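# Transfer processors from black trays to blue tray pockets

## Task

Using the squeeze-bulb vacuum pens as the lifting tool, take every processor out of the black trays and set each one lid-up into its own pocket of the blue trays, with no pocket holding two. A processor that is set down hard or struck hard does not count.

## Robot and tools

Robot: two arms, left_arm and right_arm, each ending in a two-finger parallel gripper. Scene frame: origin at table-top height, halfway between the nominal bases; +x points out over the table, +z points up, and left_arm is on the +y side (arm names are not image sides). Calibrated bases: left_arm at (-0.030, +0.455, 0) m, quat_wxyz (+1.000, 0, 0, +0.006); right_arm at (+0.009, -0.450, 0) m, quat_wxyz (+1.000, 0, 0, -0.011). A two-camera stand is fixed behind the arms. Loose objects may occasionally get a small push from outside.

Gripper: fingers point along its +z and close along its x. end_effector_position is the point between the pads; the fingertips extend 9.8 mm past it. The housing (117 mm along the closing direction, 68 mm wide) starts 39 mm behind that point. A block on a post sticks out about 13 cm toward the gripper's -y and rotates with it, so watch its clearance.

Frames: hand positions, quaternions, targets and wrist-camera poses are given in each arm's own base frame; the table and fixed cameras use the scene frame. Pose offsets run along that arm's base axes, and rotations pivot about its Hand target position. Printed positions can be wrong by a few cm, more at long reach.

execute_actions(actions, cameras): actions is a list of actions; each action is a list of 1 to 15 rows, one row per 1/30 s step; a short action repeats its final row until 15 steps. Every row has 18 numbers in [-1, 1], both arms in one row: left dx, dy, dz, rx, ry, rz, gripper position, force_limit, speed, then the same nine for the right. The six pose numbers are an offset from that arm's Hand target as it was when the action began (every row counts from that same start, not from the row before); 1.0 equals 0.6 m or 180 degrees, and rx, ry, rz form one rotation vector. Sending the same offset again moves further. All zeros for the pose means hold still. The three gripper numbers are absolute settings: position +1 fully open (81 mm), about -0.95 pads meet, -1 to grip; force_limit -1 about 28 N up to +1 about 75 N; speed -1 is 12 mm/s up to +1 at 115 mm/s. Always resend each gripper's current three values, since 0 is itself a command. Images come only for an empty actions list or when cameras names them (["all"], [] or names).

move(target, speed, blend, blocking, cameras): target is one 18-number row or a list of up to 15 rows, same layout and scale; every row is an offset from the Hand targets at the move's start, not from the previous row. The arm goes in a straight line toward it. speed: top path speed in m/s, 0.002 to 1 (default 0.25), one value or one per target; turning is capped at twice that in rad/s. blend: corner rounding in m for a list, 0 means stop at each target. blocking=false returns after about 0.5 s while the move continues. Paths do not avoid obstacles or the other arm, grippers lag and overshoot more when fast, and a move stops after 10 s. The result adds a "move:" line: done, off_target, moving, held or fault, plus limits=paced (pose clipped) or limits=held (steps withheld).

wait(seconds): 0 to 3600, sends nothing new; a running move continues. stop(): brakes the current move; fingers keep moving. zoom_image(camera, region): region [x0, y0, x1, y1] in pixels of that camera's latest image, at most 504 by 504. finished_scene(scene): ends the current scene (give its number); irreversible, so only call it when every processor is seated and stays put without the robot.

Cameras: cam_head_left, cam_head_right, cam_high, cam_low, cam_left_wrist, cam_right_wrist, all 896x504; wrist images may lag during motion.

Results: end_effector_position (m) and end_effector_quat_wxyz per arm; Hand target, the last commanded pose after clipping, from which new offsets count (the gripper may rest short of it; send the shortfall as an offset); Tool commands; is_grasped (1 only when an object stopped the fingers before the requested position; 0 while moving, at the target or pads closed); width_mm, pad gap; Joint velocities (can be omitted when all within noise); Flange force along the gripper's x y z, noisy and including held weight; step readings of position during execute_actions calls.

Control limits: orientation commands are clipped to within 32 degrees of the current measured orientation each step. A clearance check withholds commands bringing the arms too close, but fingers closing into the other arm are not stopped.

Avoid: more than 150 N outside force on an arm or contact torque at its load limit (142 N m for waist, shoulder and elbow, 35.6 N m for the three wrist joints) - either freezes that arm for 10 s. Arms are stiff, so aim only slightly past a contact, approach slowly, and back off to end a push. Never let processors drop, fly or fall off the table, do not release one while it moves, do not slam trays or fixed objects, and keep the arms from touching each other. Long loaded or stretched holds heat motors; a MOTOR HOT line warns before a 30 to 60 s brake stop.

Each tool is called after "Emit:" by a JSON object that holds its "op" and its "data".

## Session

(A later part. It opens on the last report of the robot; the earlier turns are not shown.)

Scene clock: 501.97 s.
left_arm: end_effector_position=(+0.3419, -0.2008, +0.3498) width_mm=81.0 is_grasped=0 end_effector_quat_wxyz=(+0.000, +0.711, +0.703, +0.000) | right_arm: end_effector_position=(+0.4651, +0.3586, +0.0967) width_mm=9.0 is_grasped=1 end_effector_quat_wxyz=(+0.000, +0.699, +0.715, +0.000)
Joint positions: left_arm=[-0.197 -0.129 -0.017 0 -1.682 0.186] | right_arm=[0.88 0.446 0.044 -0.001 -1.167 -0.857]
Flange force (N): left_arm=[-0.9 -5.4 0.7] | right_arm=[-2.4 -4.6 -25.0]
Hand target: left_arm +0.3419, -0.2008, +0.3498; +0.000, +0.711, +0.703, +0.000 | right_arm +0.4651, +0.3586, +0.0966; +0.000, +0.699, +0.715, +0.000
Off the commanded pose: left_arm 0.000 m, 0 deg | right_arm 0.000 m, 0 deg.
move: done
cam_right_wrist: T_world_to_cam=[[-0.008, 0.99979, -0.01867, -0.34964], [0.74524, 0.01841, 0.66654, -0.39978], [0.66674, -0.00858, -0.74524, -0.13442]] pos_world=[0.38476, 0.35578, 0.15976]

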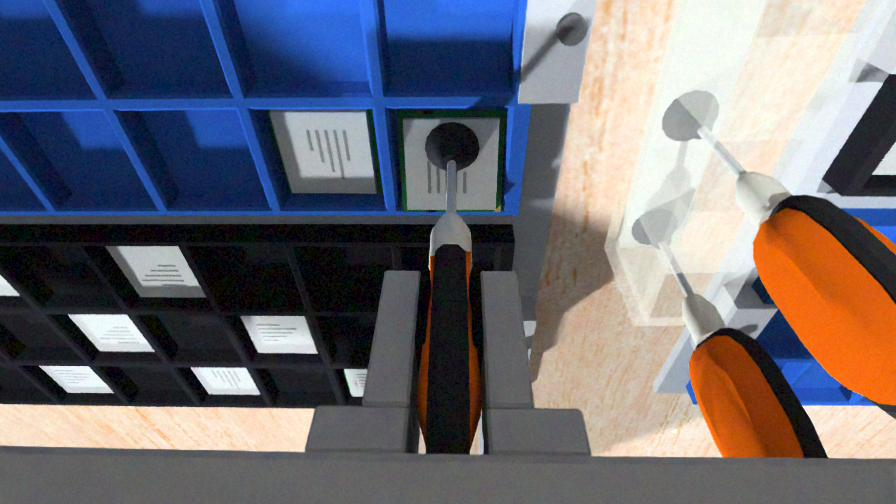

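Emit:
{"op": "move", "data": {"target": [[0,0,0,0,0,0,1,1,1,-0.0075,0,0.0005,0,0,0,-0.98,0.5,-0.5]], "speed": [0.01], "cameras": ["cam_right_wrist"]}}

Emit:
{"op": "zoom_image", "data": {"camera": "cam_right_wrist", "region": [350, 50, 600, 250]}}

Scene clock: 508.77 s.
left_arm: end_effector_position=(+0.3419, -0.2008, +0.3498) width_mm=81.0 is_grasped=0 end_effector_quat_wxyz=(+0.000, +0.711, +0.703, +0.000) | right_arm: end_effector_position=(+0.4606, +0.3586, +0.0969) width_mm=9.0 is_grasped=1 end_effector_quat_wxyz=(+0.000, +0.699, +0.715, +0.000)
Joint positions: left_arm=[-0.197 -0.129 -0.017 0 -1.682 0.186] | right_arm=[0.886 0.438 0.032 -0.001 -1.164 -0.863]
Flange force (N): left_arm=[-1.3 -5.7 1.3] | right_arm=[-2.5 -5.0 -17.4]
Hand target: left_arm +0.3419, -0.2008, +0.3498; +0.000, +0.711, +0.703, +0.000 | right_arm +0.4606, +0.3586, +0.0969; +0.000, +0.699, +0.715, +0.000
Off the commanded pose: left_arm 0.000 m, 0 deg | right_arm 0.000 m, 0 deg.
move: done
cam_right_wrist: T_world_to_cam=[[-0.00801, 0.99979, -0.01881, -0.34965], [0.74534, 0.01851, 0.66643, -0.39668], [0.66664, -0.00868, -0.74533, -0.13111]] pos_world=[0.38026, 0.35578, 0.16006]

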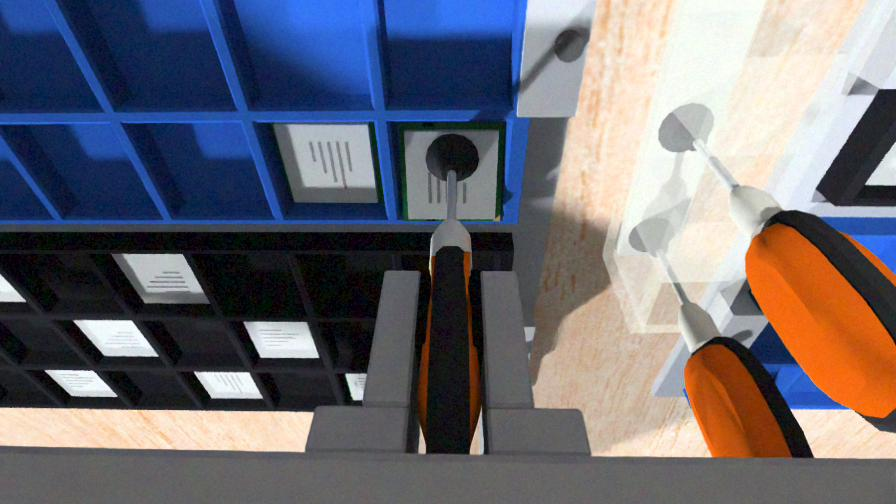

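Scaled by 2.016 from the camera's image (finer frame: 1280x720).

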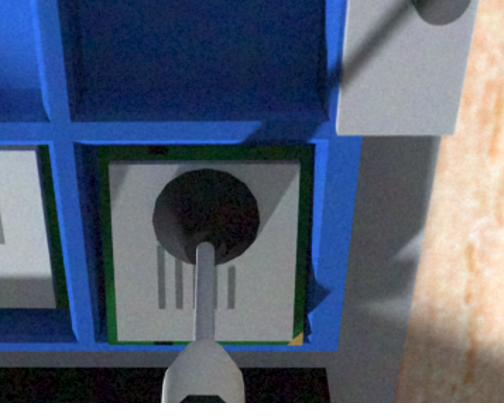

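Emit:
{"op": "move", "data": {"target": [[0,0,0,0,0,0,1,1,1,0,0,0.02,0,0,0,-0.98,0.5,-0.5],[0,0,0,0,0,0,1,1,1,0.01,0,0.06,0,0,0,-0.98,0.5,-0.5]], "speed": [0.05,0.1], "cameras": ["cam_right_wrist","cam_low"]}}

Emit:
{"op": "zoom_image", "data": {"camera": "cam_right_wrist", "region": [270, 0, 520, 200]}}

Emit:
{"op": "zoom_image", "data": {"camera": "cam_low", "region": [480, 220, 600, 290]}}

Scene clock: 518.57 s.
left_arm: end_effector_position=(+0.3419, -0.2008, +0.3498) width_mm=81.0 is_grasped=0 end_effector_quat_wxyz=(+0.000, +0.711, +0.703, +0.000) | right_arm: end_effector_position=(+0.4666, +0.3586, +0.1330) width_mm=9.0 is_grasped=1 end_effector_quat_wxyz=(+0.000, +0.699, +0.715, +0.000)
Joint positions: left_arm=[-0.197 -0.129 -0.017 0 -1.682 0.186] | right_arm=[0.878 0.417 0.093 0 -1.245 -0.855]
Flange force (N): left_arm=[-0.3 -6.6 1.4] | right_arm=[-3.7 -4.8 -1.2]
Hand target: left_arm +0.3419, -0.2008, +0.3498; +0.000, +0.711, +0.703, +0.000 | right_arm +0.4666, +0.3586, +0.1329; +0.000, +0.699, +0.715, +0.000
Off the commanded pose: left_arm 0.000 m, 0 deg | right_arm 0.000 m, 0 deg.
move: done
cam_right_wrist: T_world_to_cam=[[-0.00808, 0.99979, -0.01888, -0.34888], [0.74515, 0.01861, 0.66664, -0.42515], [0.66685, -0.00868, -0.74514, -0.10839]] pos_world=[0.38626, 0.35578, 0.19606]
Images, in order (width x height): cam_low 896x504, cam_right_wrist 896x504.

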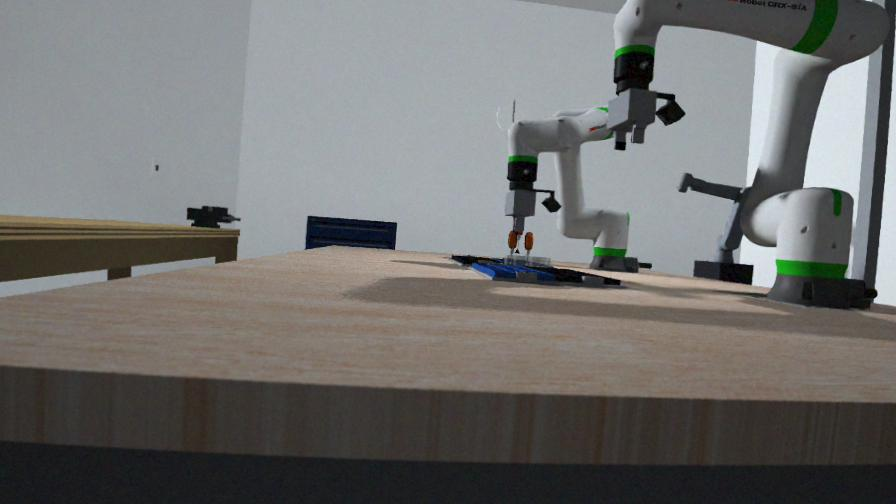

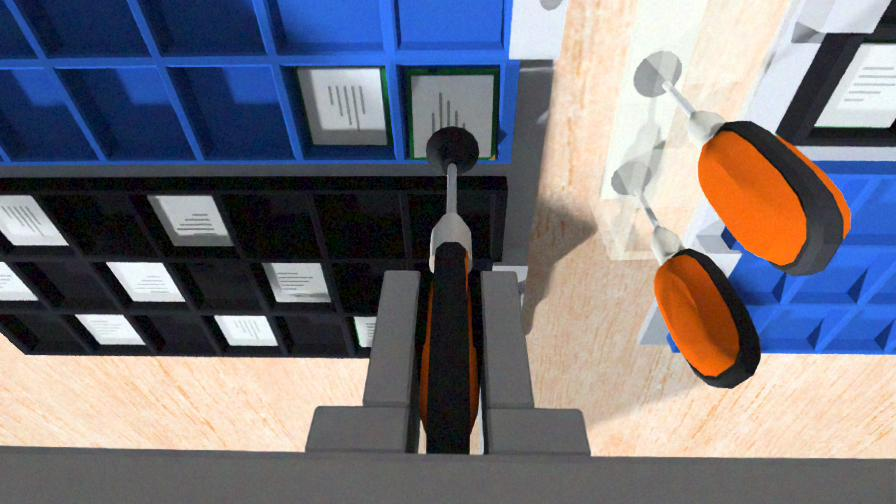

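Scaled by 2.016 from the camera's image (finer frame: 1280x720).

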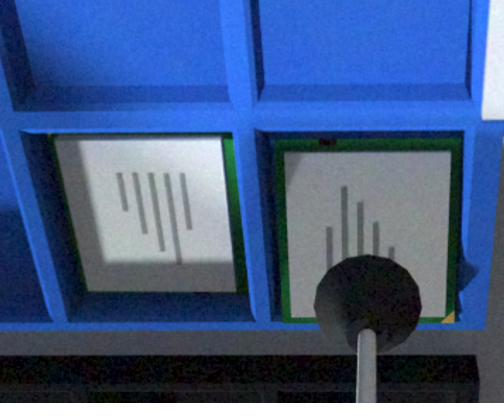

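Scaled by 4.200 from the camera's image (finer frame: 1280x720).

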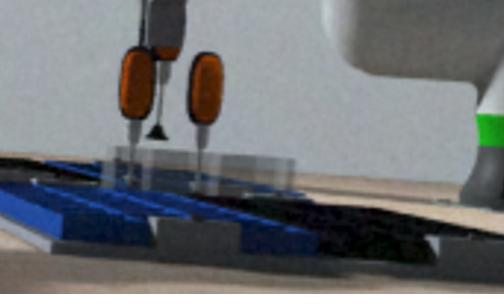

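Emit:
{"op": "move", "data": {"target": [[0,0,0,0,0,0,1,1,1,0.001,0,0,0,0,0.5,-0.98,0.5,-0.5],[0,0,0,0,0,0,1,1,1,0.001,0,-0.05,0,0,0.5,-0.98,0.5,-0.5]], "speed": [0.3,0.05], "cameras": ["cam_right_wrist"]}}

Emit:
{"op": "zoom_image", "data": {"camera": "cam_right_wrist", "region": [350, 50, 600, 250]}}

Scene clock: 536.63 s.
left_arm: end_effector_position=(+0.3419, -0.2008, +0.3498) width_mm=81.0 is_grasped=0 end_effector_quat_wxyz=(+0.000, +0.711, +0.703, +0.000) | right_arm: end_effector_position=(+0.4672, +0.3586, +0.1029) width_mm=9.0 is_grasped=1 end_effector_quat_wxyz=(-0.001, -0.011, +1.000, +0.000)
Joint positions: left_arm=[-0.197 -0.129 -0.017 0 -1.682 0.186] | right_arm=[0.877 0.445 0.058 -0.001 -1.184 0.716]
Flange force (N): left_arm=[-0.7 -4.9 0.4] | right_arm=[4.8 -3.7 -1.5]
Hand target: left_arm +0.3419, -0.2008, +0.3498; +0.000, +0.711, +0.703, +0.000 | right_arm +0.4672, +0.3586, +0.1029; +0.000, -0.011, +1.000, +0.000
Off the commanded pose: left_arm 0.000 m, 0 deg | right_arm 0.000 m, 0 deg.
move: done
cam_right_wrist: T_world_to_cam=[[-0.99979, -0.008, -0.01881, 0.47518], [-0.01851, 0.74524, 0.66653, -0.30936], [0.00868, 0.66674, -0.74524, -0.06585]] pos_world=[0.46992, 0.27826, 0.16606]

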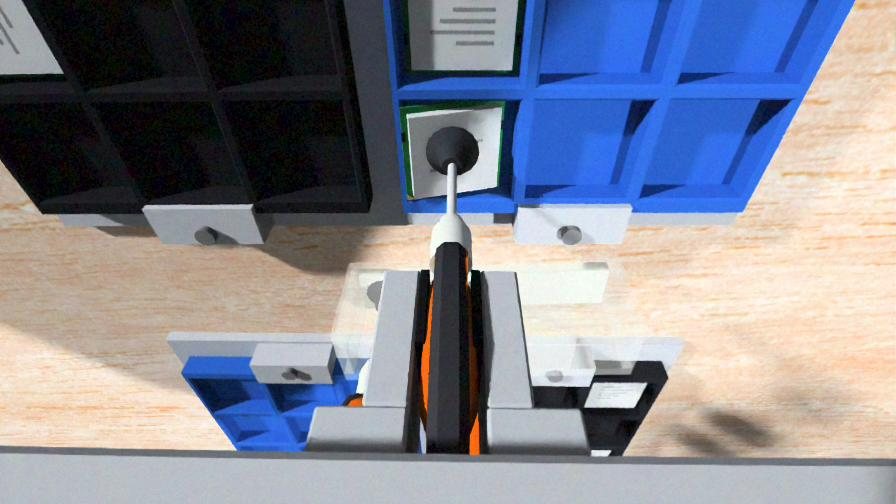

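Scaled by 2.016 from the camera's image (finer frame: 1280x720).

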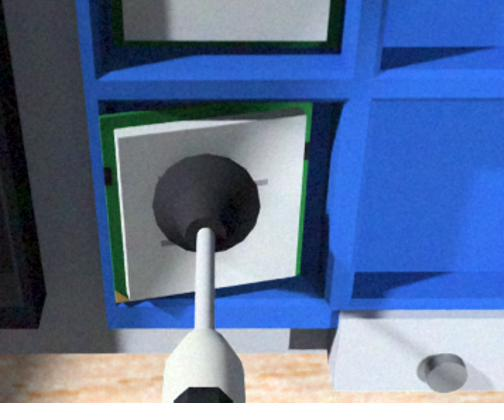

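Emit:
{"op": "move", "data": {"target": [[0,0,0,0,0,0,1,1,1,0,0,-0.009,0,0,0,-0.98,0.5,-0.5],[0,0,0,0,0,0,1,1,1,-0.007,0,-0.009,0,0,0,-0.98,0.5,-0.5]], "speed": [0.03,0.01], "cameras": ["cam_right_wrist"]}}

Emit:
{"op": "zoom_image", "data": {"camera": "cam_right_wrist", "region": [350, 50, 600, 250]}}

Scene clock: 547.70 s.
left_arm: end_effector_position=(+0.3419, -0.2008, +0.3498) width_mm=81.0 is_grasped=0 end_effector_quat_wxyz=(+0.000, +0.711, +0.703, +0.000) | right_arm: end_effector_position=(+0.4630, +0.3586, +0.0975) width_mm=9.0 is_grasped=1 end_effector_quat_wxyz=(+0.000, -0.011, +1.000, +0.000)
Joint positions: left_arm=[-0.197 -0.129 -0.017 0 -1.682 0.186] | right_arm=[0.883 0.442 0.04 -0.001 -1.169 0.711]
Flange force (N): left_arm=[0.0 -5.3 0.5] | right_arm=[5.7 -2.3 -37.3]
Hand target: left_arm +0.3419, -0.2008, +0.3498; +0.000, +0.711, +0.703, +0.000 | right_arm +0.4630, +0.3586, +0.0975; +0.000, -0.011, +1.000, +0.000
Off the commanded pose: left_arm 0.000 m, 0 deg | right_arm 0.000 m, 0 deg.
move: done
cam_right_wrist: T_world_to_cam=[[-0.99979, -0.00801, -0.01881, 0.47098], [-0.01851, 0.74534, 0.66643, -0.30585], [0.00868, 0.66664, -0.74533, -0.0698]] pos_world=[0.46582, 0.27826, 0.16066]

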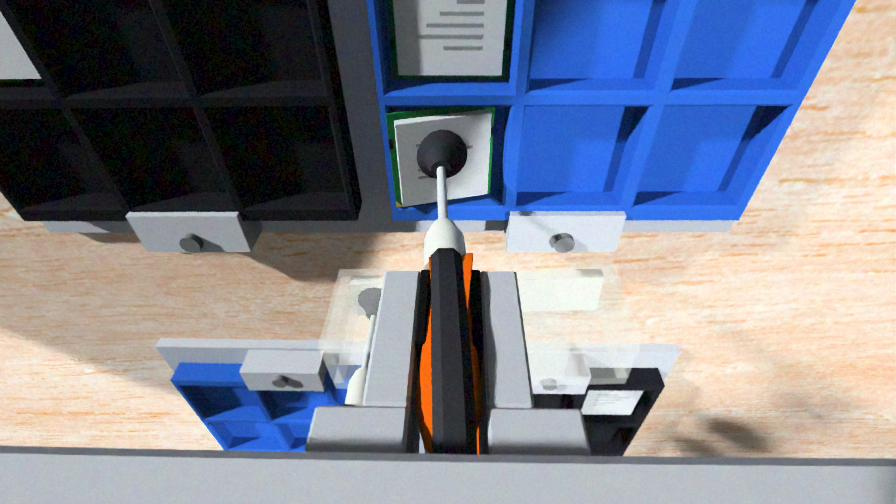

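Scaled by 2.016 from the camera's image (finer frame: 1280x720).

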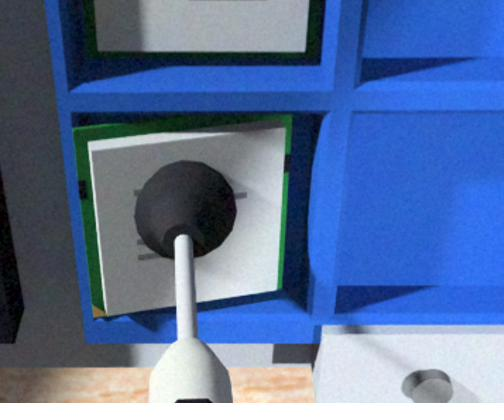

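Emit:
{"op": "move", "data": {"target": [[0,0,0,0,0,0,1,1,1,0.004,0,0.0017,0,0,0,-0.98,0.5,-0.5],[0,0,0,0,0,0,1,1,1,0.004,0,0.0017,0,0,0,-0.5,-0.5,0],[0,0,0,0,0,0,1,1,1,0.004,0,0.0017,0,0,0,-0.64,-0.5,0],[0,0,0,0,0,0,1,1,1,0.004,0,0.012,0,0,0,-0.64,-0.5,0]], "speed": [0.03,0.03,0.02,0.02], "cameras": ["cam_right_wrist"]}}

Emit:
{"op": "zoom_image", "data": {"camera": "cam_right_wrist", "region": [350, 50, 600, 250]}}

Scene clock: 558.73 s.
left_arm: end_effector_position=(+0.3419, -0.2008, +0.3498) width_mm=81.0 is_grasped=0 end_effector_quat_wxyz=(+0.000, +0.711, +0.703, +0.000) | right_arm: end_effector_position=(+0.4654, +0.3586, +0.1047) width_mm=12.9 is_grasped=0 end_effector_quat_wxyz=(-0.001, -0.011, +1.000, +0.000)
Joint positions: left_arm=[-0.197 -0.129 -0.017 0 -1.682 0.186] | right_arm=[0.879 0.44 0.055 -0.001 -1.186 0.714]
Flange force (N): left_arm=[0.0 -5.6 1.3] | right_arm=[4.5 -3.4 -1.3]
Hand target: left_arm +0.3419, -0.2008, +0.3498; +0.000, +0.711, +0.703, +0.000 | right_arm +0.4654, +0.3586, +0.1047; +0.000, -0.011, +1.000, +0.000
Off the commanded pose: left_arm 0.000 m, 0 deg | right_arm 0.000 m, 0 deg.
move: done
cam_right_wrist: T_world_to_cam=[[-0.99979, -0.00793, -0.01874, 0.47338], [-0.0184, 0.74529, 0.66648, -0.31058], [0.00868, 0.66669, -0.74529, -0.06455]] pos_world=[0.46812, 0.27826, 0.16776]

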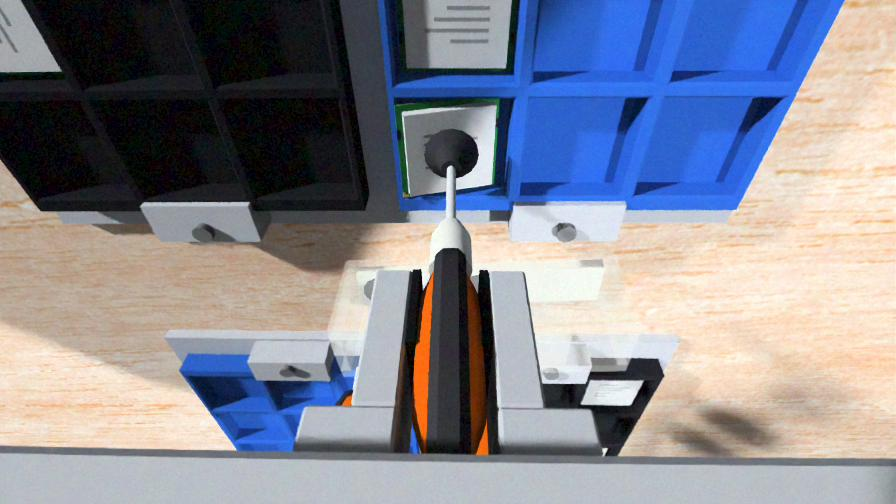

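Scaled by 2.016 from the camera's image (finer frame: 1280x720).

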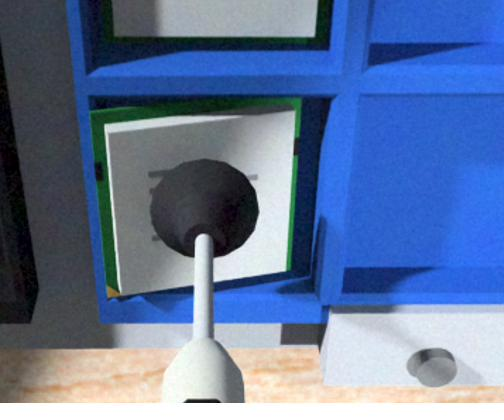

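Emit:
{"op": "move", "data": {"target": [[0,0,0,0,0,0,1,1,1,0,0,0.015,0,0,0,-0.98,0.2,-0.3],[0,0,0,0,0,0,1,1,1,0.052,-0.001,0.015,0,0,0,-0.98,0.2,-0.3],[0,0,0,0,0,0,1,1,1,0.052,-0.001,-0.009,0,0,0,-0.98,0.2,-0.3]], "speed": [0.05,0.06,0.03], "cameras": ["cam_right_wrist"]}}

Emit:
{"op": "zoom_image", "data": {"camera": "cam_right_wrist", "region": [350, 50, 600, 250]}}

Scene clock: 580.30 s.
left_arm: end_effector_position=(+0.3419, -0.2008, +0.3498) width_mm=81.0 is_grasped=0 end_effector_quat_wxyz=(+0.000, +0.711, +0.703, +0.000) | right_arm: end_effector_position=(+0.4966, +0.3580, +0.0993) width_mm=8.8 is_grasped=1 end_effector_quat_wxyz=(+0.000, -0.011, +1.000, +0.000)
Joint positions: left_arm=[-0.197 -0.129 -0.017 0 -1.682 0.186] | right_arm=[0.838 0.502 0.133 -0.001 -1.202 0.755]
Flange force (N): left_arm=[0.5 -6.2 1.4] | right_arm=[5.1 -3.8 -1.3]
Hand target: left_arm +0.3419, -0.2008, +0.3498; +0.000, +0.711, +0.703, +0.000 | right_arm +0.4966, +0.3580, +0.0993; +0.000, -0.011, +1.000, +0.000
Off the commanded pose: left_arm 0.000 m, 0 deg | right_arm 0.000 m, 0 deg.
move: done
cam_right_wrist: T_world_to_cam=[[-0.99979, -0.008, -0.01881, 0.5045], [-0.0185, 0.74524, 0.66653, -0.30597], [0.00868, 0.66674, -0.74524, -0.06839]] pos_world=[0.49932, 0.27766, 0.16246]

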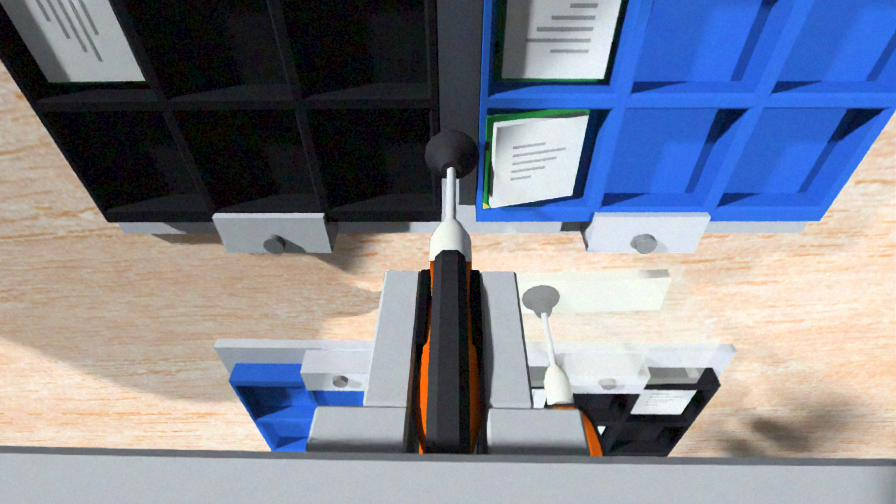

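Scaled by 2.016 from the camera's image (finer frame: 1280x720).

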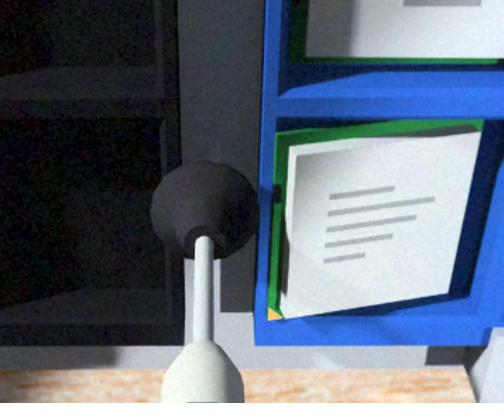

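Emit:
{"op": "move", "data": {"target": [[0,0,0,0,0,0,1,1,1,0,0,0.0008,0,0,0,-0.98,0.2,-0.3],[0,0,0,0,0,0,1,1,1,-0.0042,0,0.0008,0,0,0,-0.98,0.2,-0.3]], "speed": [0.02,0.01], "cameras": ["cam_right_wrist"]}}

Emit:
{"op": "zoom_image", "data": {"camera": "cam_right_wrist", "region": [350, 50, 600, 250]}}

Scene clock: 587.97 s.
left_arm: end_effector_position=(+0.3419, -0.2008, +0.3498) width_mm=81.0 is_grasped=0 end_effector_quat_wxyz=(+0.000, +0.711, +0.703, +0.000) | right_arm: end_effector_position=(+0.4940, +0.3580, +0.0998) width_mm=8.8 is_grasped=1 end_effector_quat_wxyz=(+0.000, -0.011, +1.000, +0.000)
Joint positions: left_arm=[-0.197 -0.129 -0.017 0 -1.682 0.186] | right_arm=[0.841 0.497 0.127 -0.001 -1.201 0.752]
Flange force (N): left_arm=[-0.1 -5.9 1.1] | right_arm=[5.2 -3.7 -1.3]
Hand target: left_arm +0.3419, -0.2008, +0.3498; +0.000, +0.711, +0.703, +0.000 | right_arm +0.4940, +0.3580, +0.0998; +0.000, -0.011, +1.000, +0.000
Off the commanded pose: left_arm 0.000 m, 0 deg | right_arm 0.000 m, 0 deg.
move: done
cam_right_wrist: T_world_to_cam=[[-0.99979, -0.00801, -0.01881, 0.50201], [-0.01851, 0.74534, 0.66643, -0.30629], [0.00868, 0.66664, -0.74533, -0.06803]] pos_world=[0.49682, 0.27766, 0.16286]

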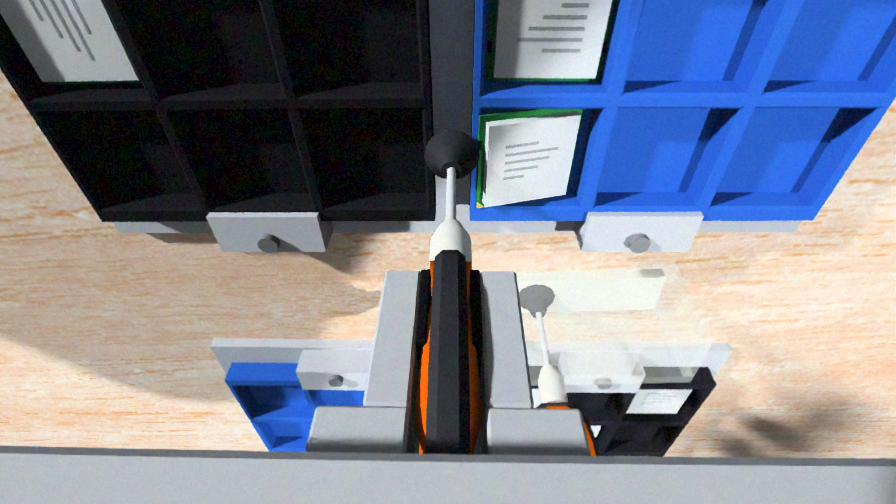

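Scaled by 2.016 from the camera's image (finer frame: 1280x720).

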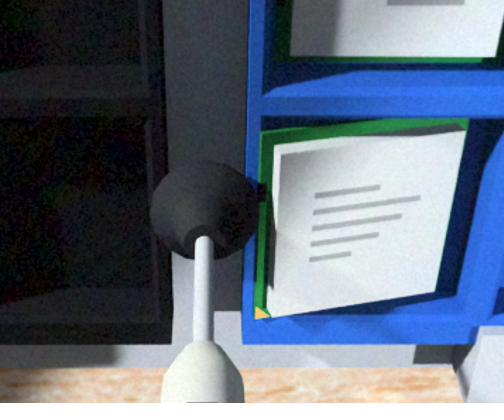

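Emit:
{"op": "move", "data": {"target": [[0,0,0,0,0,0,1,1,1,-0.0067,0,0,0,0,0,-0.98,0.2,-0.3]], "speed": [0.01], "cameras": ["cam_right_wrist"]}}

Emit:
{"op": "zoom_image", "data": {"camera": "cam_right_wrist", "region": [350, 50, 600, 250]}}

Scene clock: 592.90 s.
left_arm: end_effector_position=(+0.3419, -0.2008, +0.3498) width_mm=81.0 is_grasped=0 end_effector_quat_wxyz=(+0.000, +0.711, +0.703, +0.000) | right_arm: end_effector_position=(+0.4900, +0.3580, +0.0998) width_mm=8.8 is_grasped=1 end_effector_quat_wxyz=(+0.000, -0.011, +1.000, +0.000)
Joint positions: left_arm=[-0.197 -0.129 -0.017 0 -1.682 0.186] | right_arm=[0.846 0.49 0.115 -0.001 -1.197 0.747]
Flange force (N): left_arm=[-1.5 -4.5 0.3] | right_arm=[5.4 -4.2 -1.3]
Hand target: left_arm +0.3419, -0.2008, +0.3498; +0.000, +0.711, +0.703, +0.000 | right_arm +0.4900, +0.3580, +0.0998; +0.000, -0.011, +1.000, +0.000
Off the commanded pose: left_arm 0.000 m, 0 deg | right_arm 0.000 m, 0 deg.
move: done
cam_right_wrist: T_world_to_cam=[[-0.99979, -0.00801, -0.01881, 0.49801], [-0.01851, 0.74534, 0.66643, -0.30637], [0.00868, 0.66664, -0.74533, -0.06799]] pos_world=[0.49282, 0.27766, 0.16286]

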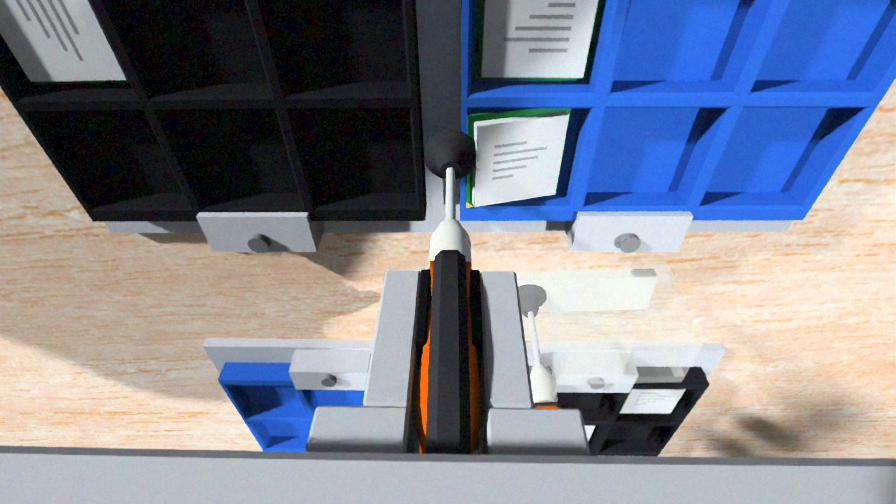

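Scaled by 2.016 from the camera's image (finer frame: 1280x720).

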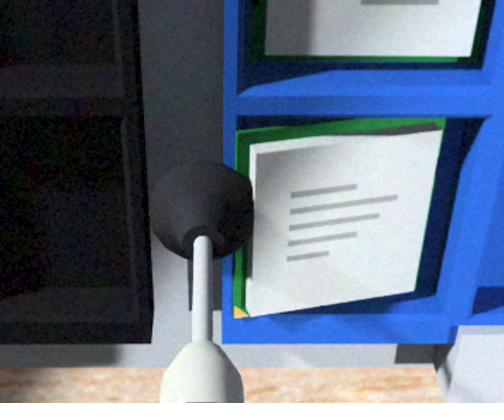

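Emit:
{"op": "move", "data": {"target": [[0,0,0,0,0,0,1,1,1,-0.006,0,0,0,0,0,-0.98,0.2,-0.3]], "speed": [0.01], "cameras": ["cam_right_wrist"]}}

Emit:
{"op": "zoom_image", "data": {"camera": "cam_right_wrist", "region": [350, 50, 600, 250]}}

Scene clock: 597.70 s.
left_arm: end_effector_position=(+0.3419, -0.2008, +0.3498) width_mm=81.0 is_grasped=0 end_effector_quat_wxyz=(+0.000, +0.711, +0.703, +0.000) | right_arm: end_effector_position=(+0.4864, +0.3580, +0.0998) width_mm=8.8 is_grasped=1 end_effector_quat_wxyz=(+0.000, -0.011, +1.000, +0.000)
Joint positions: left_arm=[-0.197 -0.129 -0.017 0 -1.682 0.186] | right_arm=[0.851 0.483 0.105 -0.001 -1.194 0.742]
Flange force (N): left_arm=[0.2 -5.0 0.8] | right_arm=[4.5 -3.3 -1.7]
Hand target: left_arm +0.3419, -0.2008, +0.3498; +0.000, +0.711, +0.703, +0.000 | right_arm +0.4864, +0.3580, +0.0998; +0.000, -0.011, +1.000, +0.000
Off the commanded pose: left_arm 0.000 m, 0 deg | right_arm 0.000 m, 0 deg.
move: done
cam_right_wrist: T_world_to_cam=[[-0.99979, -0.00801, -0.01881, 0.49441], [-0.01851, 0.74534, 0.66643, -0.30644], [0.00868, 0.66664, -0.74533, -0.06796]] pos_world=[0.48922, 0.27766, 0.16286]

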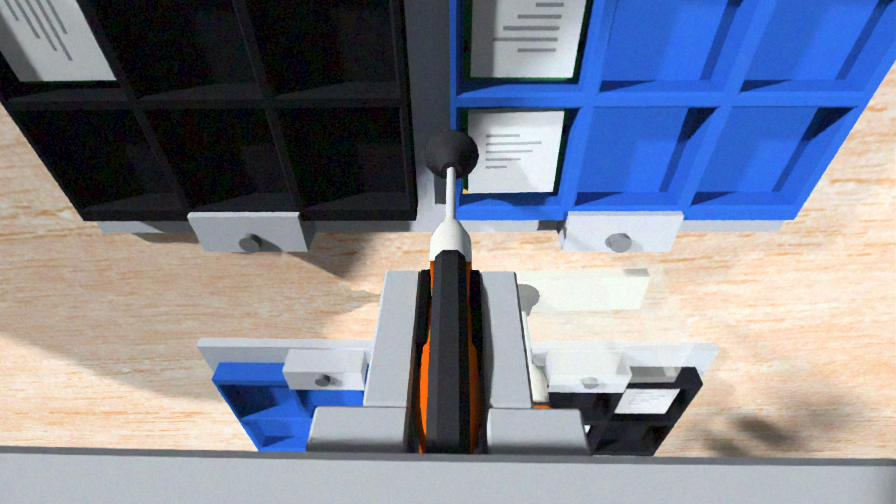

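Scaled by 2.016 from the camera's image (finer frame: 1280x720).

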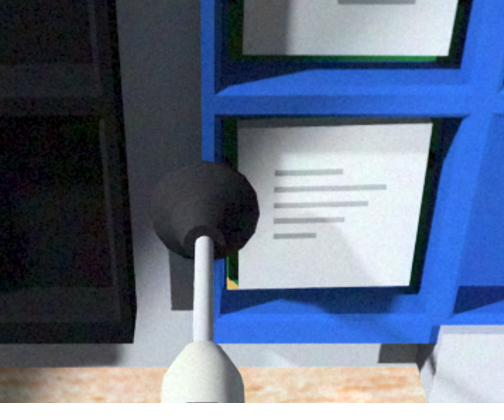

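Emit:
{"op": "move", "data": {"target": [[0,0,0,0,0,0,1,1,1,0.005,0,0.05,0,0,0,-0.98,0,-0.3],[0,0,0,0,0,0,1,1,1,0.0685,-0.2257,0.06,0,0,0,-0.98,0,-0.3],[0,0,0,0,0,0,1,1,1,0.0685,-0.2257,0.0128,0,0,0,-0.98,0,-0.3]], "speed": [0.1,0.15,0.08], "blend": [0.01,0.01,0], "cameras": ["cam_right_wrist"]}}

Emit:
{"op": "zoom_image", "data": {"camera": "cam_right_wrist", "region": [350, 50, 600, 250]}}

Scene clock: 624.33 s.
left_arm: end_effector_position=(+0.3419, -0.2008, +0.3498) width_mm=81.0 is_grasped=0 end_effector_quat_wxyz=(+0.000, +0.711, +0.703, +0.000) | right_arm: end_effector_position=(+0.5275, +0.2226, +0.1075) width_mm=8.8 is_grasped=1 end_effector_quat_wxyz=(-0.001, -0.011, +1.000, +0.000)
Joint positions: left_arm=[-0.197 -0.129 -0.017 0 -1.682 0.186] | right_arm=[0.628 0.403 0.009 -0.001 -1.178 0.965]
Flange force (N): left_arm=[0.0 -5.9 0.4] | right_arm=[5.1 -2.4 -1.5]
Hand target: left_arm +0.3419, -0.2008, +0.3498; +0.000, +0.711, +0.703, +0.000 | right_arm +0.5275, +0.2226, +0.1075; +0.000, -0.011, +1.000, +0.000
Off the commanded pose: left_arm 0.000 m, 0 deg | right_arm 0.000 m, 0 deg.
move: done
cam_right_wrist: T_world_to_cam=[[-0.99979, -0.00793, -0.01874, 0.53454], [-0.01841, 0.74525, 0.66654, -0.20995], [0.00868, 0.66674, -0.74524, 0.02766]] pos_world=[0.53032, 0.14226, 0.17056]

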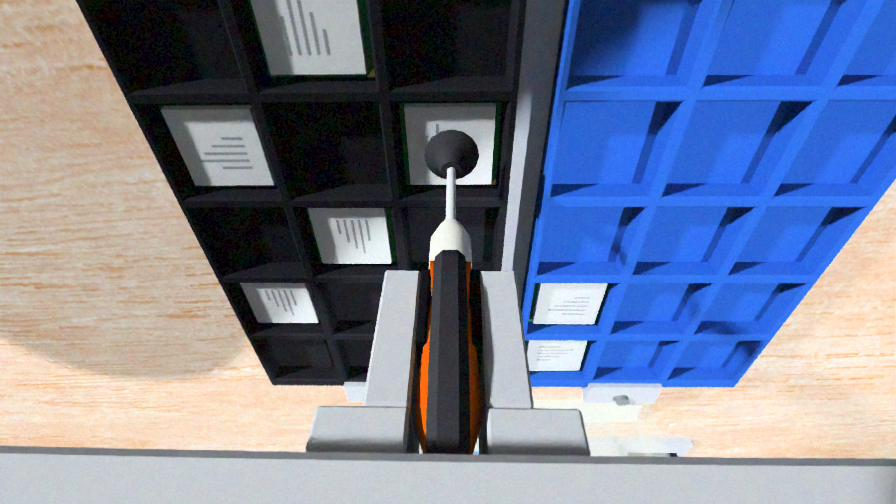

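Scaled by 2.016 from the camera's image (finer frame: 1280x720).

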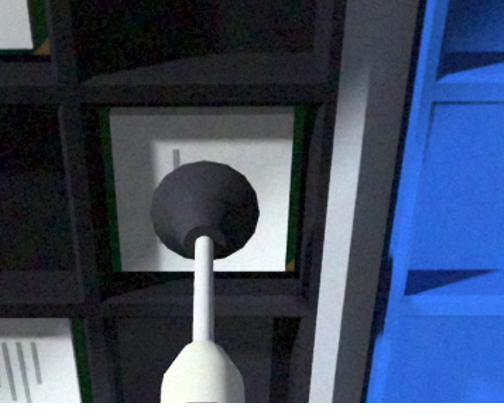

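Emit:
{"op": "move", "data": {"target": [[0,0,0,0,0,0,1,1,1,0.001,0.0022,-0.012,0,0,0,-0.98,0,-0.3],[0,0,0,0,0,0,1,1,1,0.001,0.0022,-0.0205,0,0,0,-0.98,0,-0.3]], "speed": [0.05,0.02], "cameras": ["cam_right_wrist"]}}

Emit:
{"op": "zoom_image", "data": {"camera": "cam_right_wrist", "region": [350, 50, 600, 250]}}

Scene clock: 632.07 s.
left_arm: end_effector_position=(+0.3419, -0.2008, +0.3498) width_mm=81.0 is_grasped=0 end_effector_quat_wxyz=(+0.000, +0.711, +0.703, +0.000) | right_arm: end_effector_position=(+0.5281, +0.2239, +0.0952) width_mm=8.8 is_grasped=1 end_effector_quat_wxyz=(+0.000, -0.011, +1.000, +0.000)
Joint positions: left_arm=[-0.197 -0.129 -0.017 0 -1.682 0.186] | right_arm=[0.629 0.417 -0.002 -0.001 -1.153 0.964]
Flange force (N): left_arm=[-0.4 -6.2 1.2] | right_arm=[5.4 -2.0 -1.6]
Hand target: left_arm +0.3419, -0.2008, +0.3498; +0.000, +0.711, +0.703, +0.000 | right_arm +0.5281, +0.2239, +0.0952; +0.000, -0.011, +1.000, +0.000
Off the commanded pose: left_arm 0.000 m, 0 deg | right_arm 0.000 m, 0 deg.
move: done
cam_right_wrist: T_world_to_cam=[[-0.99979, -0.00801, -0.01881, 0.53494], [-0.01851, 0.74534, 0.66643, -0.20265], [0.00868, 0.66664, -0.74533, 0.01765]] pos_world=[0.53092, 0.14356, 0.15826]

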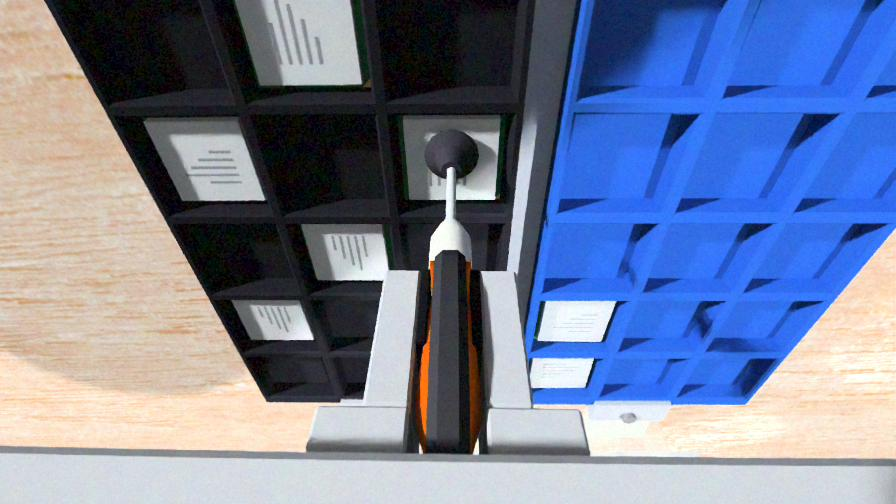

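Scaled by 2.016 from the camera's image (finer frame: 1280x720).

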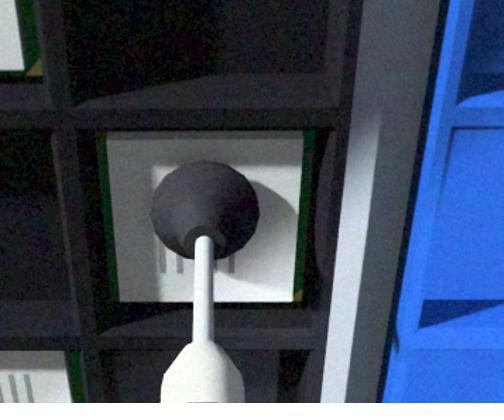

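Emit:
{"op": "move", "data": {"target": [[0,0,0,0,0,0,1,1,1,0,0.0015,-0.004,0,0,0,-0.98,0,-0.3]], "speed": [0.02]}}

Scene clock: 635.27 s.
left_arm: end_effector_position=(+0.3419, -0.2008, +0.3498) width_mm=81.0 is_grasped=0 end_effector_quat_wxyz=(+0.000, +0.711, +0.703, +0.000) | right_arm: end_effector_position=(+0.5281, +0.2248, +0.0928) width_mm=8.8 is_grasped=1 end_effector_quat_wxyz=(+0.000, -0.011, +1.000, +0.000)
Joint positions: left_arm=[-0.197 -0.129 -0.017 0 -1.682 0.186] | right_arm=[0.631 0.421 -0.003 -0.001 -1.148 0.963]
Flange force (N): left_arm=[0.1 -6.2 1.6] | right_arm=[4.8 -2.3 -1.9]
Hand target: left_arm +0.3419, -0.2008, +0.3498; +0.000, +0.711, +0.703, +0.000 | right_arm +0.5281, +0.2248, +0.0928; +0.000, -0.011, +1.000, +0.000
Off the commanded pose: left_arm 0.000 m, 0 deg | right_arm 0.000 m, 0 deg.
move: done

Emit:
{"op": "move", "data": {"target": [[0,0,0,0,0,0,1,1,1,0,0,-0.0025,0,0,0,-0.98,0,-0.3]], "speed": [0.02], "cameras": ["cam_right_wrist"]}}

Emit:
{"op": "zoom_image", "data": {"camera": "cam_right_wrist", "region": [350, 50, 600, 250]}}

Scene clock: 641.83 s.
left_arm: end_effector_position=(+0.3419, -0.2008, +0.3498) width_mm=81.0 is_grasped=0 end_effector_quat_wxyz=(+0.000, +0.711, +0.703, +0.000) | right_arm: end_effector_position=(+0.5281, +0.2248, +0.0913) width_mm=8.8 is_grasped=1 end_effector_quat_wxyz=(+0.000, -0.011, +1.000, +0.000)
Joint positions: left_arm=[-0.197 -0.129 -0.017 0 -1.682 0.186] | right_arm=[0.631 0.422 -0.005 -0.001 -1.145 0.963]
Flange force (N): left_arm=[-0.3 -5.5 0.4] | right_arm=[3.9 -1.8 -9.0]
Hand target: left_arm +0.3419, -0.2008, +0.3498; +0.000, +0.711, +0.703, +0.000 | right_arm +0.5281, +0.2248, +0.0913; +0.000, -0.011, +1.000, +0.000
Off the commanded pose: left_arm 0.000 m, 0 deg | right_arm 0.000 m, 0 deg.
move: done
cam_right_wrist: T_world_to_cam=[[-0.99979, -0.008, -0.01881, 0.53487], [-0.0185, 0.74529, 0.66648, -0.20072], [0.00868, 0.66669, -0.74529, 0.01413]] pos_world=[0.53092, 0.14446, 0.15436]

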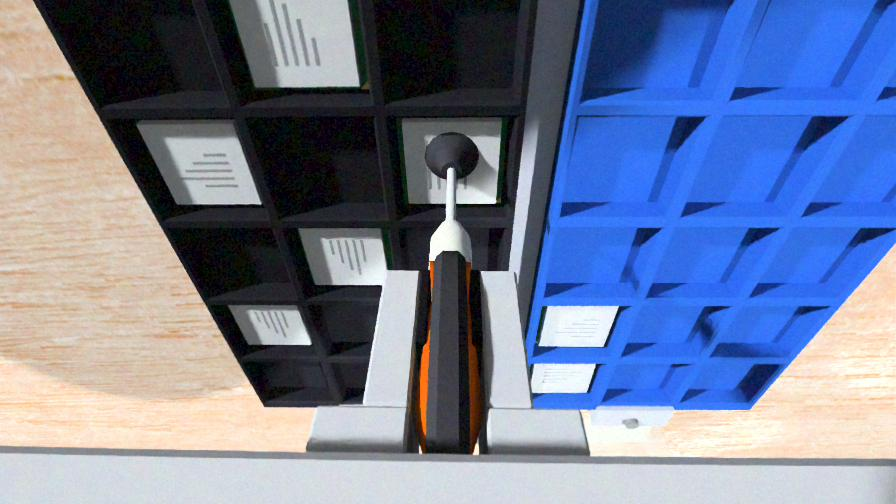

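Scaled by 2.016 from the camera's image (finer frame: 1280x720).

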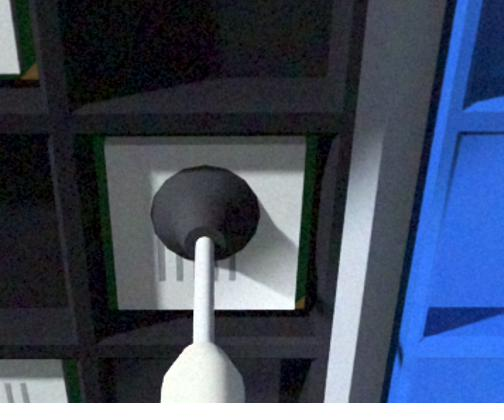

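Emit:
{"op": "move", "data": {"target": [[0,0,0,0,0,0,1,1,1,0,0,0,0,0,0,-0.4,0,0],[0,0,0,0,0,0,1,1,1,0,0,0.0095,0,0,0,-0.4,0,0],[0,0,0,0,0,0,1,1,1,0,0,0.0095,0,0,0,-0.63,0,-0.5],[0,0,0,0,0,0,1,1,1,0,0,0.045,0,0,0,-0.63,0,-0.5]], "speed": [0.02,0.02,0.02,0.04], "cameras": ["cam_right_wrist"]}}

Emit:
{"op": "zoom_image", "data": {"camera": "cam_right_wrist", "region": [350, 50, 600, 250]}}

Scene clock: 651.03 s.
left_arm: end_effector_position=(+0.3419, -0.2008, +0.3498) width_mm=81.0 is_grasped=0 end_effector_quat_wxyz=(+0.000, +0.711, +0.703, +0.000) | right_arm: end_effector_position=(+0.5281, +0.2248, +0.1182) width_mm=13.4 is_grasped=0 end_effector_quat_wxyz=(-0.001, -0.011, +1.000, +0.000)
Joint positions: left_arm=[-0.197 -0.129 -0.017 0 -1.682 0.186] | right_arm=[0.631 0.397 0.027 -0.001 -1.202 0.963]
Flange force (N): left_arm=[0.2 -5.8 0.3] | right_arm=[5.7 -2.7 -1.5]
Hand target: left_arm +0.3419, -0.2008, +0.3498; +0.000, +0.711, +0.703, +0.000 | right_arm +0.5281, +0.2248, +0.1183; +0.000, -0.011, +1.000, +0.000
Off the commanded pose: left_arm 0.000 m, 0 deg | right_arm 0.000 m, 0 deg.
move: done
cam_right_wrist: T_world_to_cam=[[-0.99979, -0.00793, -0.01874, 0.53536], [-0.01841, 0.74529, 0.66648, -0.21877], [0.00868, 0.66669, -0.74529, 0.03425]] pos_world=[0.53092, 0.14446, 0.18136]

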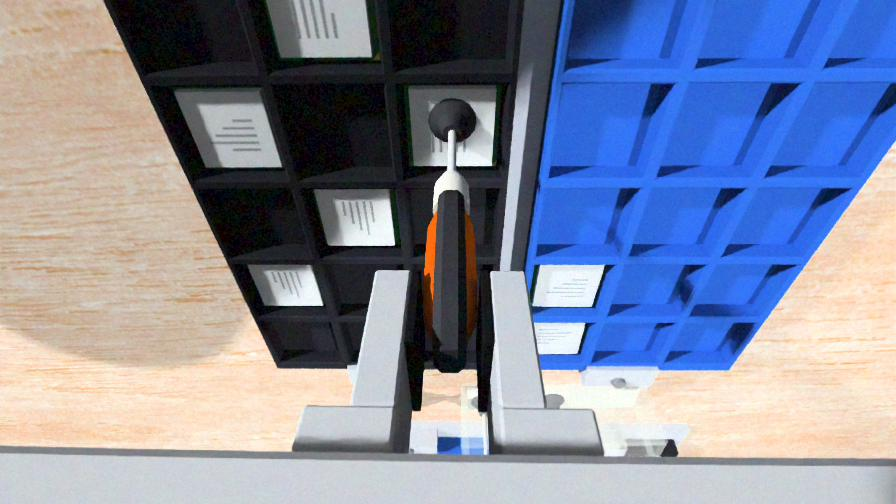

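Scaled by 2.016 from the camera's image (finer frame: 1280x720).

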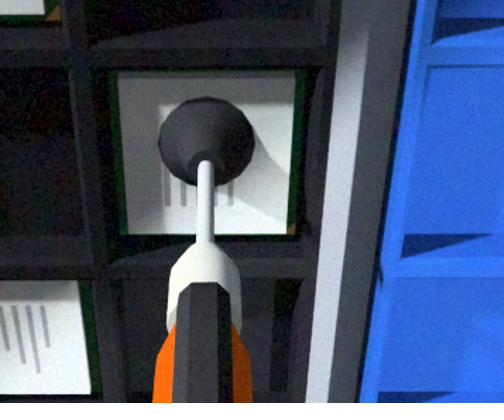

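Emit:
{"op": "move", "data": {"target": [[0,0,0,0,0,0,1,1,1,0,0,0,0,0,0,-0.3,0,0],[0,0,0,0,0,0,1,1,1,0,0,-0.036,0,0,0,-0.3,0,0],[0,0,0,0,0,0,1,1,1,0,0,-0.036,0,0,0,-0.67,0,-0.5],[0,0,0,0,0,0,1,1,1,0,0,0,0,0,0,-0.67,0,-0.5]], "speed": [0.02,0.05,0.02,0.04], "cameras": ["cam_right_wrist"]}}

Emit:
{"op": "zoom_image", "data": {"camera": "cam_right_wrist", "region": [350, 50, 600, 250]}}

Scene clock: 665.60 s.
left_arm: end_effector_position=(+0.3419, -0.2008, +0.3498) width_mm=81.0 is_grasped=0 end_effector_quat_wxyz=(+0.000, +0.711, +0.703, +0.000) | right_arm: end_effector_position=(+0.5281, +0.2248, +0.1182) width_mm=11.7 is_grasped=0 end_effector_quat_wxyz=(+0.000, -0.011, +1.000, +0.000)
Joint positions: left_arm=[-0.197 -0.129 -0.017 0 -1.682 0.186] | right_arm=[0.631 0.397 0.027 -0.001 -1.202 0.963]
Flange force (N): left_arm=[-0.5 -4.7 0.5] | right_arm=[5.6 -2.7 -0.6]
Hand target: left_arm +0.3419, -0.2008, +0.3498; +0.000, +0.711, +0.703, +0.000 | right_arm +0.5281, +0.2248, +0.1183; +0.000, -0.011, +1.000, +0.000
Off the commanded pose: left_arm 0.000 m, 0 deg | right_arm 0.000 m, 0 deg.
move: done
cam_right_wrist: T_world_to_cam=[[-0.99979, -0.00801, -0.01881, 0.53538], [-0.01851, 0.74534, 0.66643, -0.21871], [0.00868, 0.66664, -0.74533, 0.03426]] pos_world=[0.53092, 0.14446, 0.18136]

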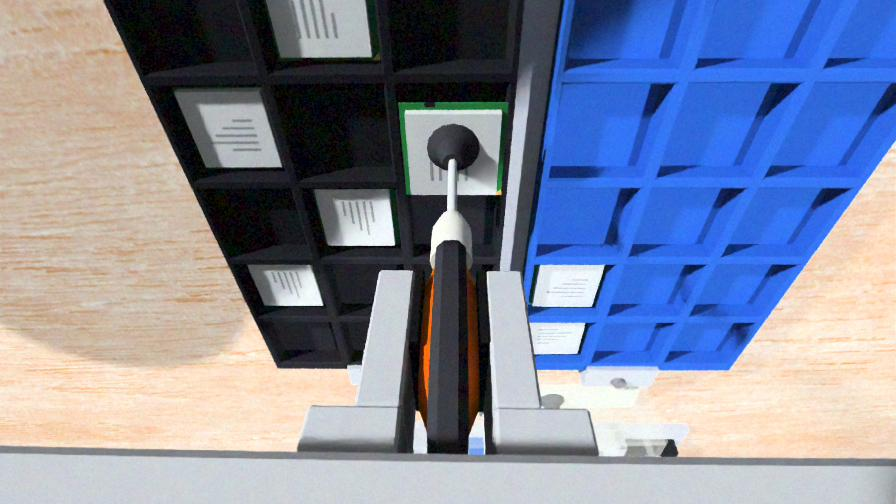

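Scaled by 2.016 from the camera's image (finer frame: 1280x720).

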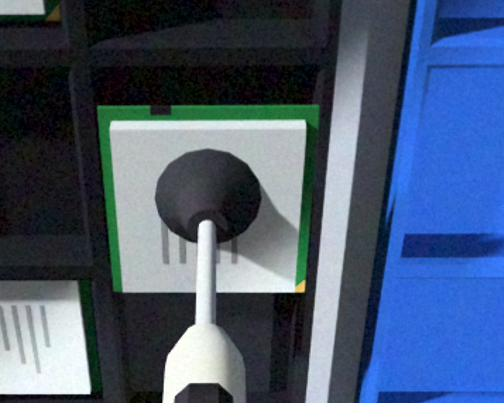

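Emit:
{"op": "move", "data": {"target": [[0,0,0,0,0,0,1,1,1,-0.108,0.0695,0.01,0,0,0,-0.67,0,-0.5],[0,0,0,0,0,0,1,1,1,-0.108,0.0695,-0.018,0,0,0,-0.67,0,-0.5]], "speed": [0.1,0.05], "cameras": ["cam_right_wrist"]}}

Emit:
{"op": "zoom_image", "data": {"camera": "cam_right_wrist", "region": [350, 50, 600, 250]}}

Scene clock: 675.13 s.
left_arm: end_effector_position=(+0.3419, -0.2008, +0.3498) width_mm=81.0 is_grasped=0 end_effector_quat_wxyz=(+0.000, +0.711, +0.703, +0.000) | right_arm: end_effector_position=(+0.4633, +0.2665, +0.1075) width_mm=11.7 is_grasped=0 end_effector_quat_wxyz=(+0.000, -0.011, +1.000, +0.000)
Joint positions: left_arm=[-0.197 -0.129 -0.017 0 -1.682 0.186] | right_arm=[0.767 0.315 -0.11 -0.001 -1.146 0.826]
Flange force (N): left_arm=[-0.5 -5.3 0.4] | right_arm=[4.0 -2.7 -1.3]
Hand target: left_arm +0.3419, -0.2008, +0.3498; +0.000, +0.711, +0.703, +0.000 | right_arm +0.4633, +0.2665, +0.1075; +0.000, -0.011, +1.000, +0.000
Off the commanded pose: left_arm 0.000 m, 0 deg | right_arm 0.000 m, 0 deg.
move: done
cam_right_wrist: T_world_to_cam=[[-0.99979, -0.008, -0.01881, 0.47072], [-0.0185, 0.74529, 0.66648, -0.2438], [0.00868, 0.66669, -0.74529, -0.00104]] pos_world=[0.46612, 0.18616, 0.17056]

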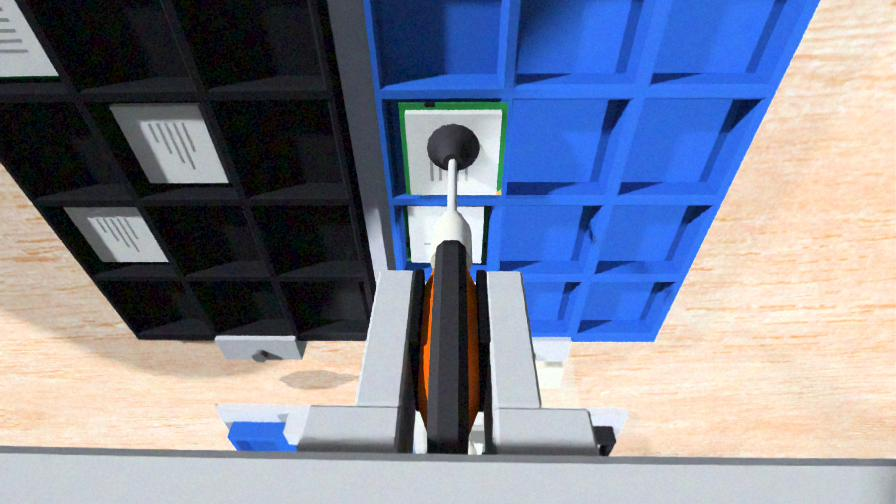

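Scaled by 2.016 from the camera's image (finer frame: 1280x720).

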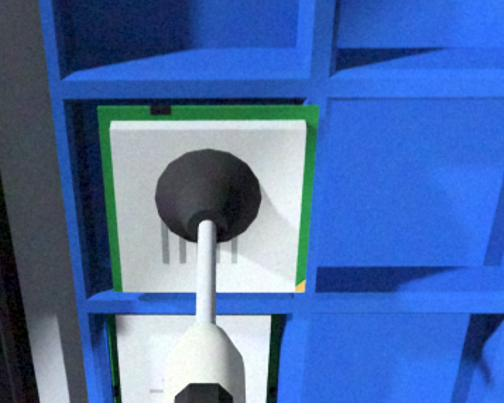

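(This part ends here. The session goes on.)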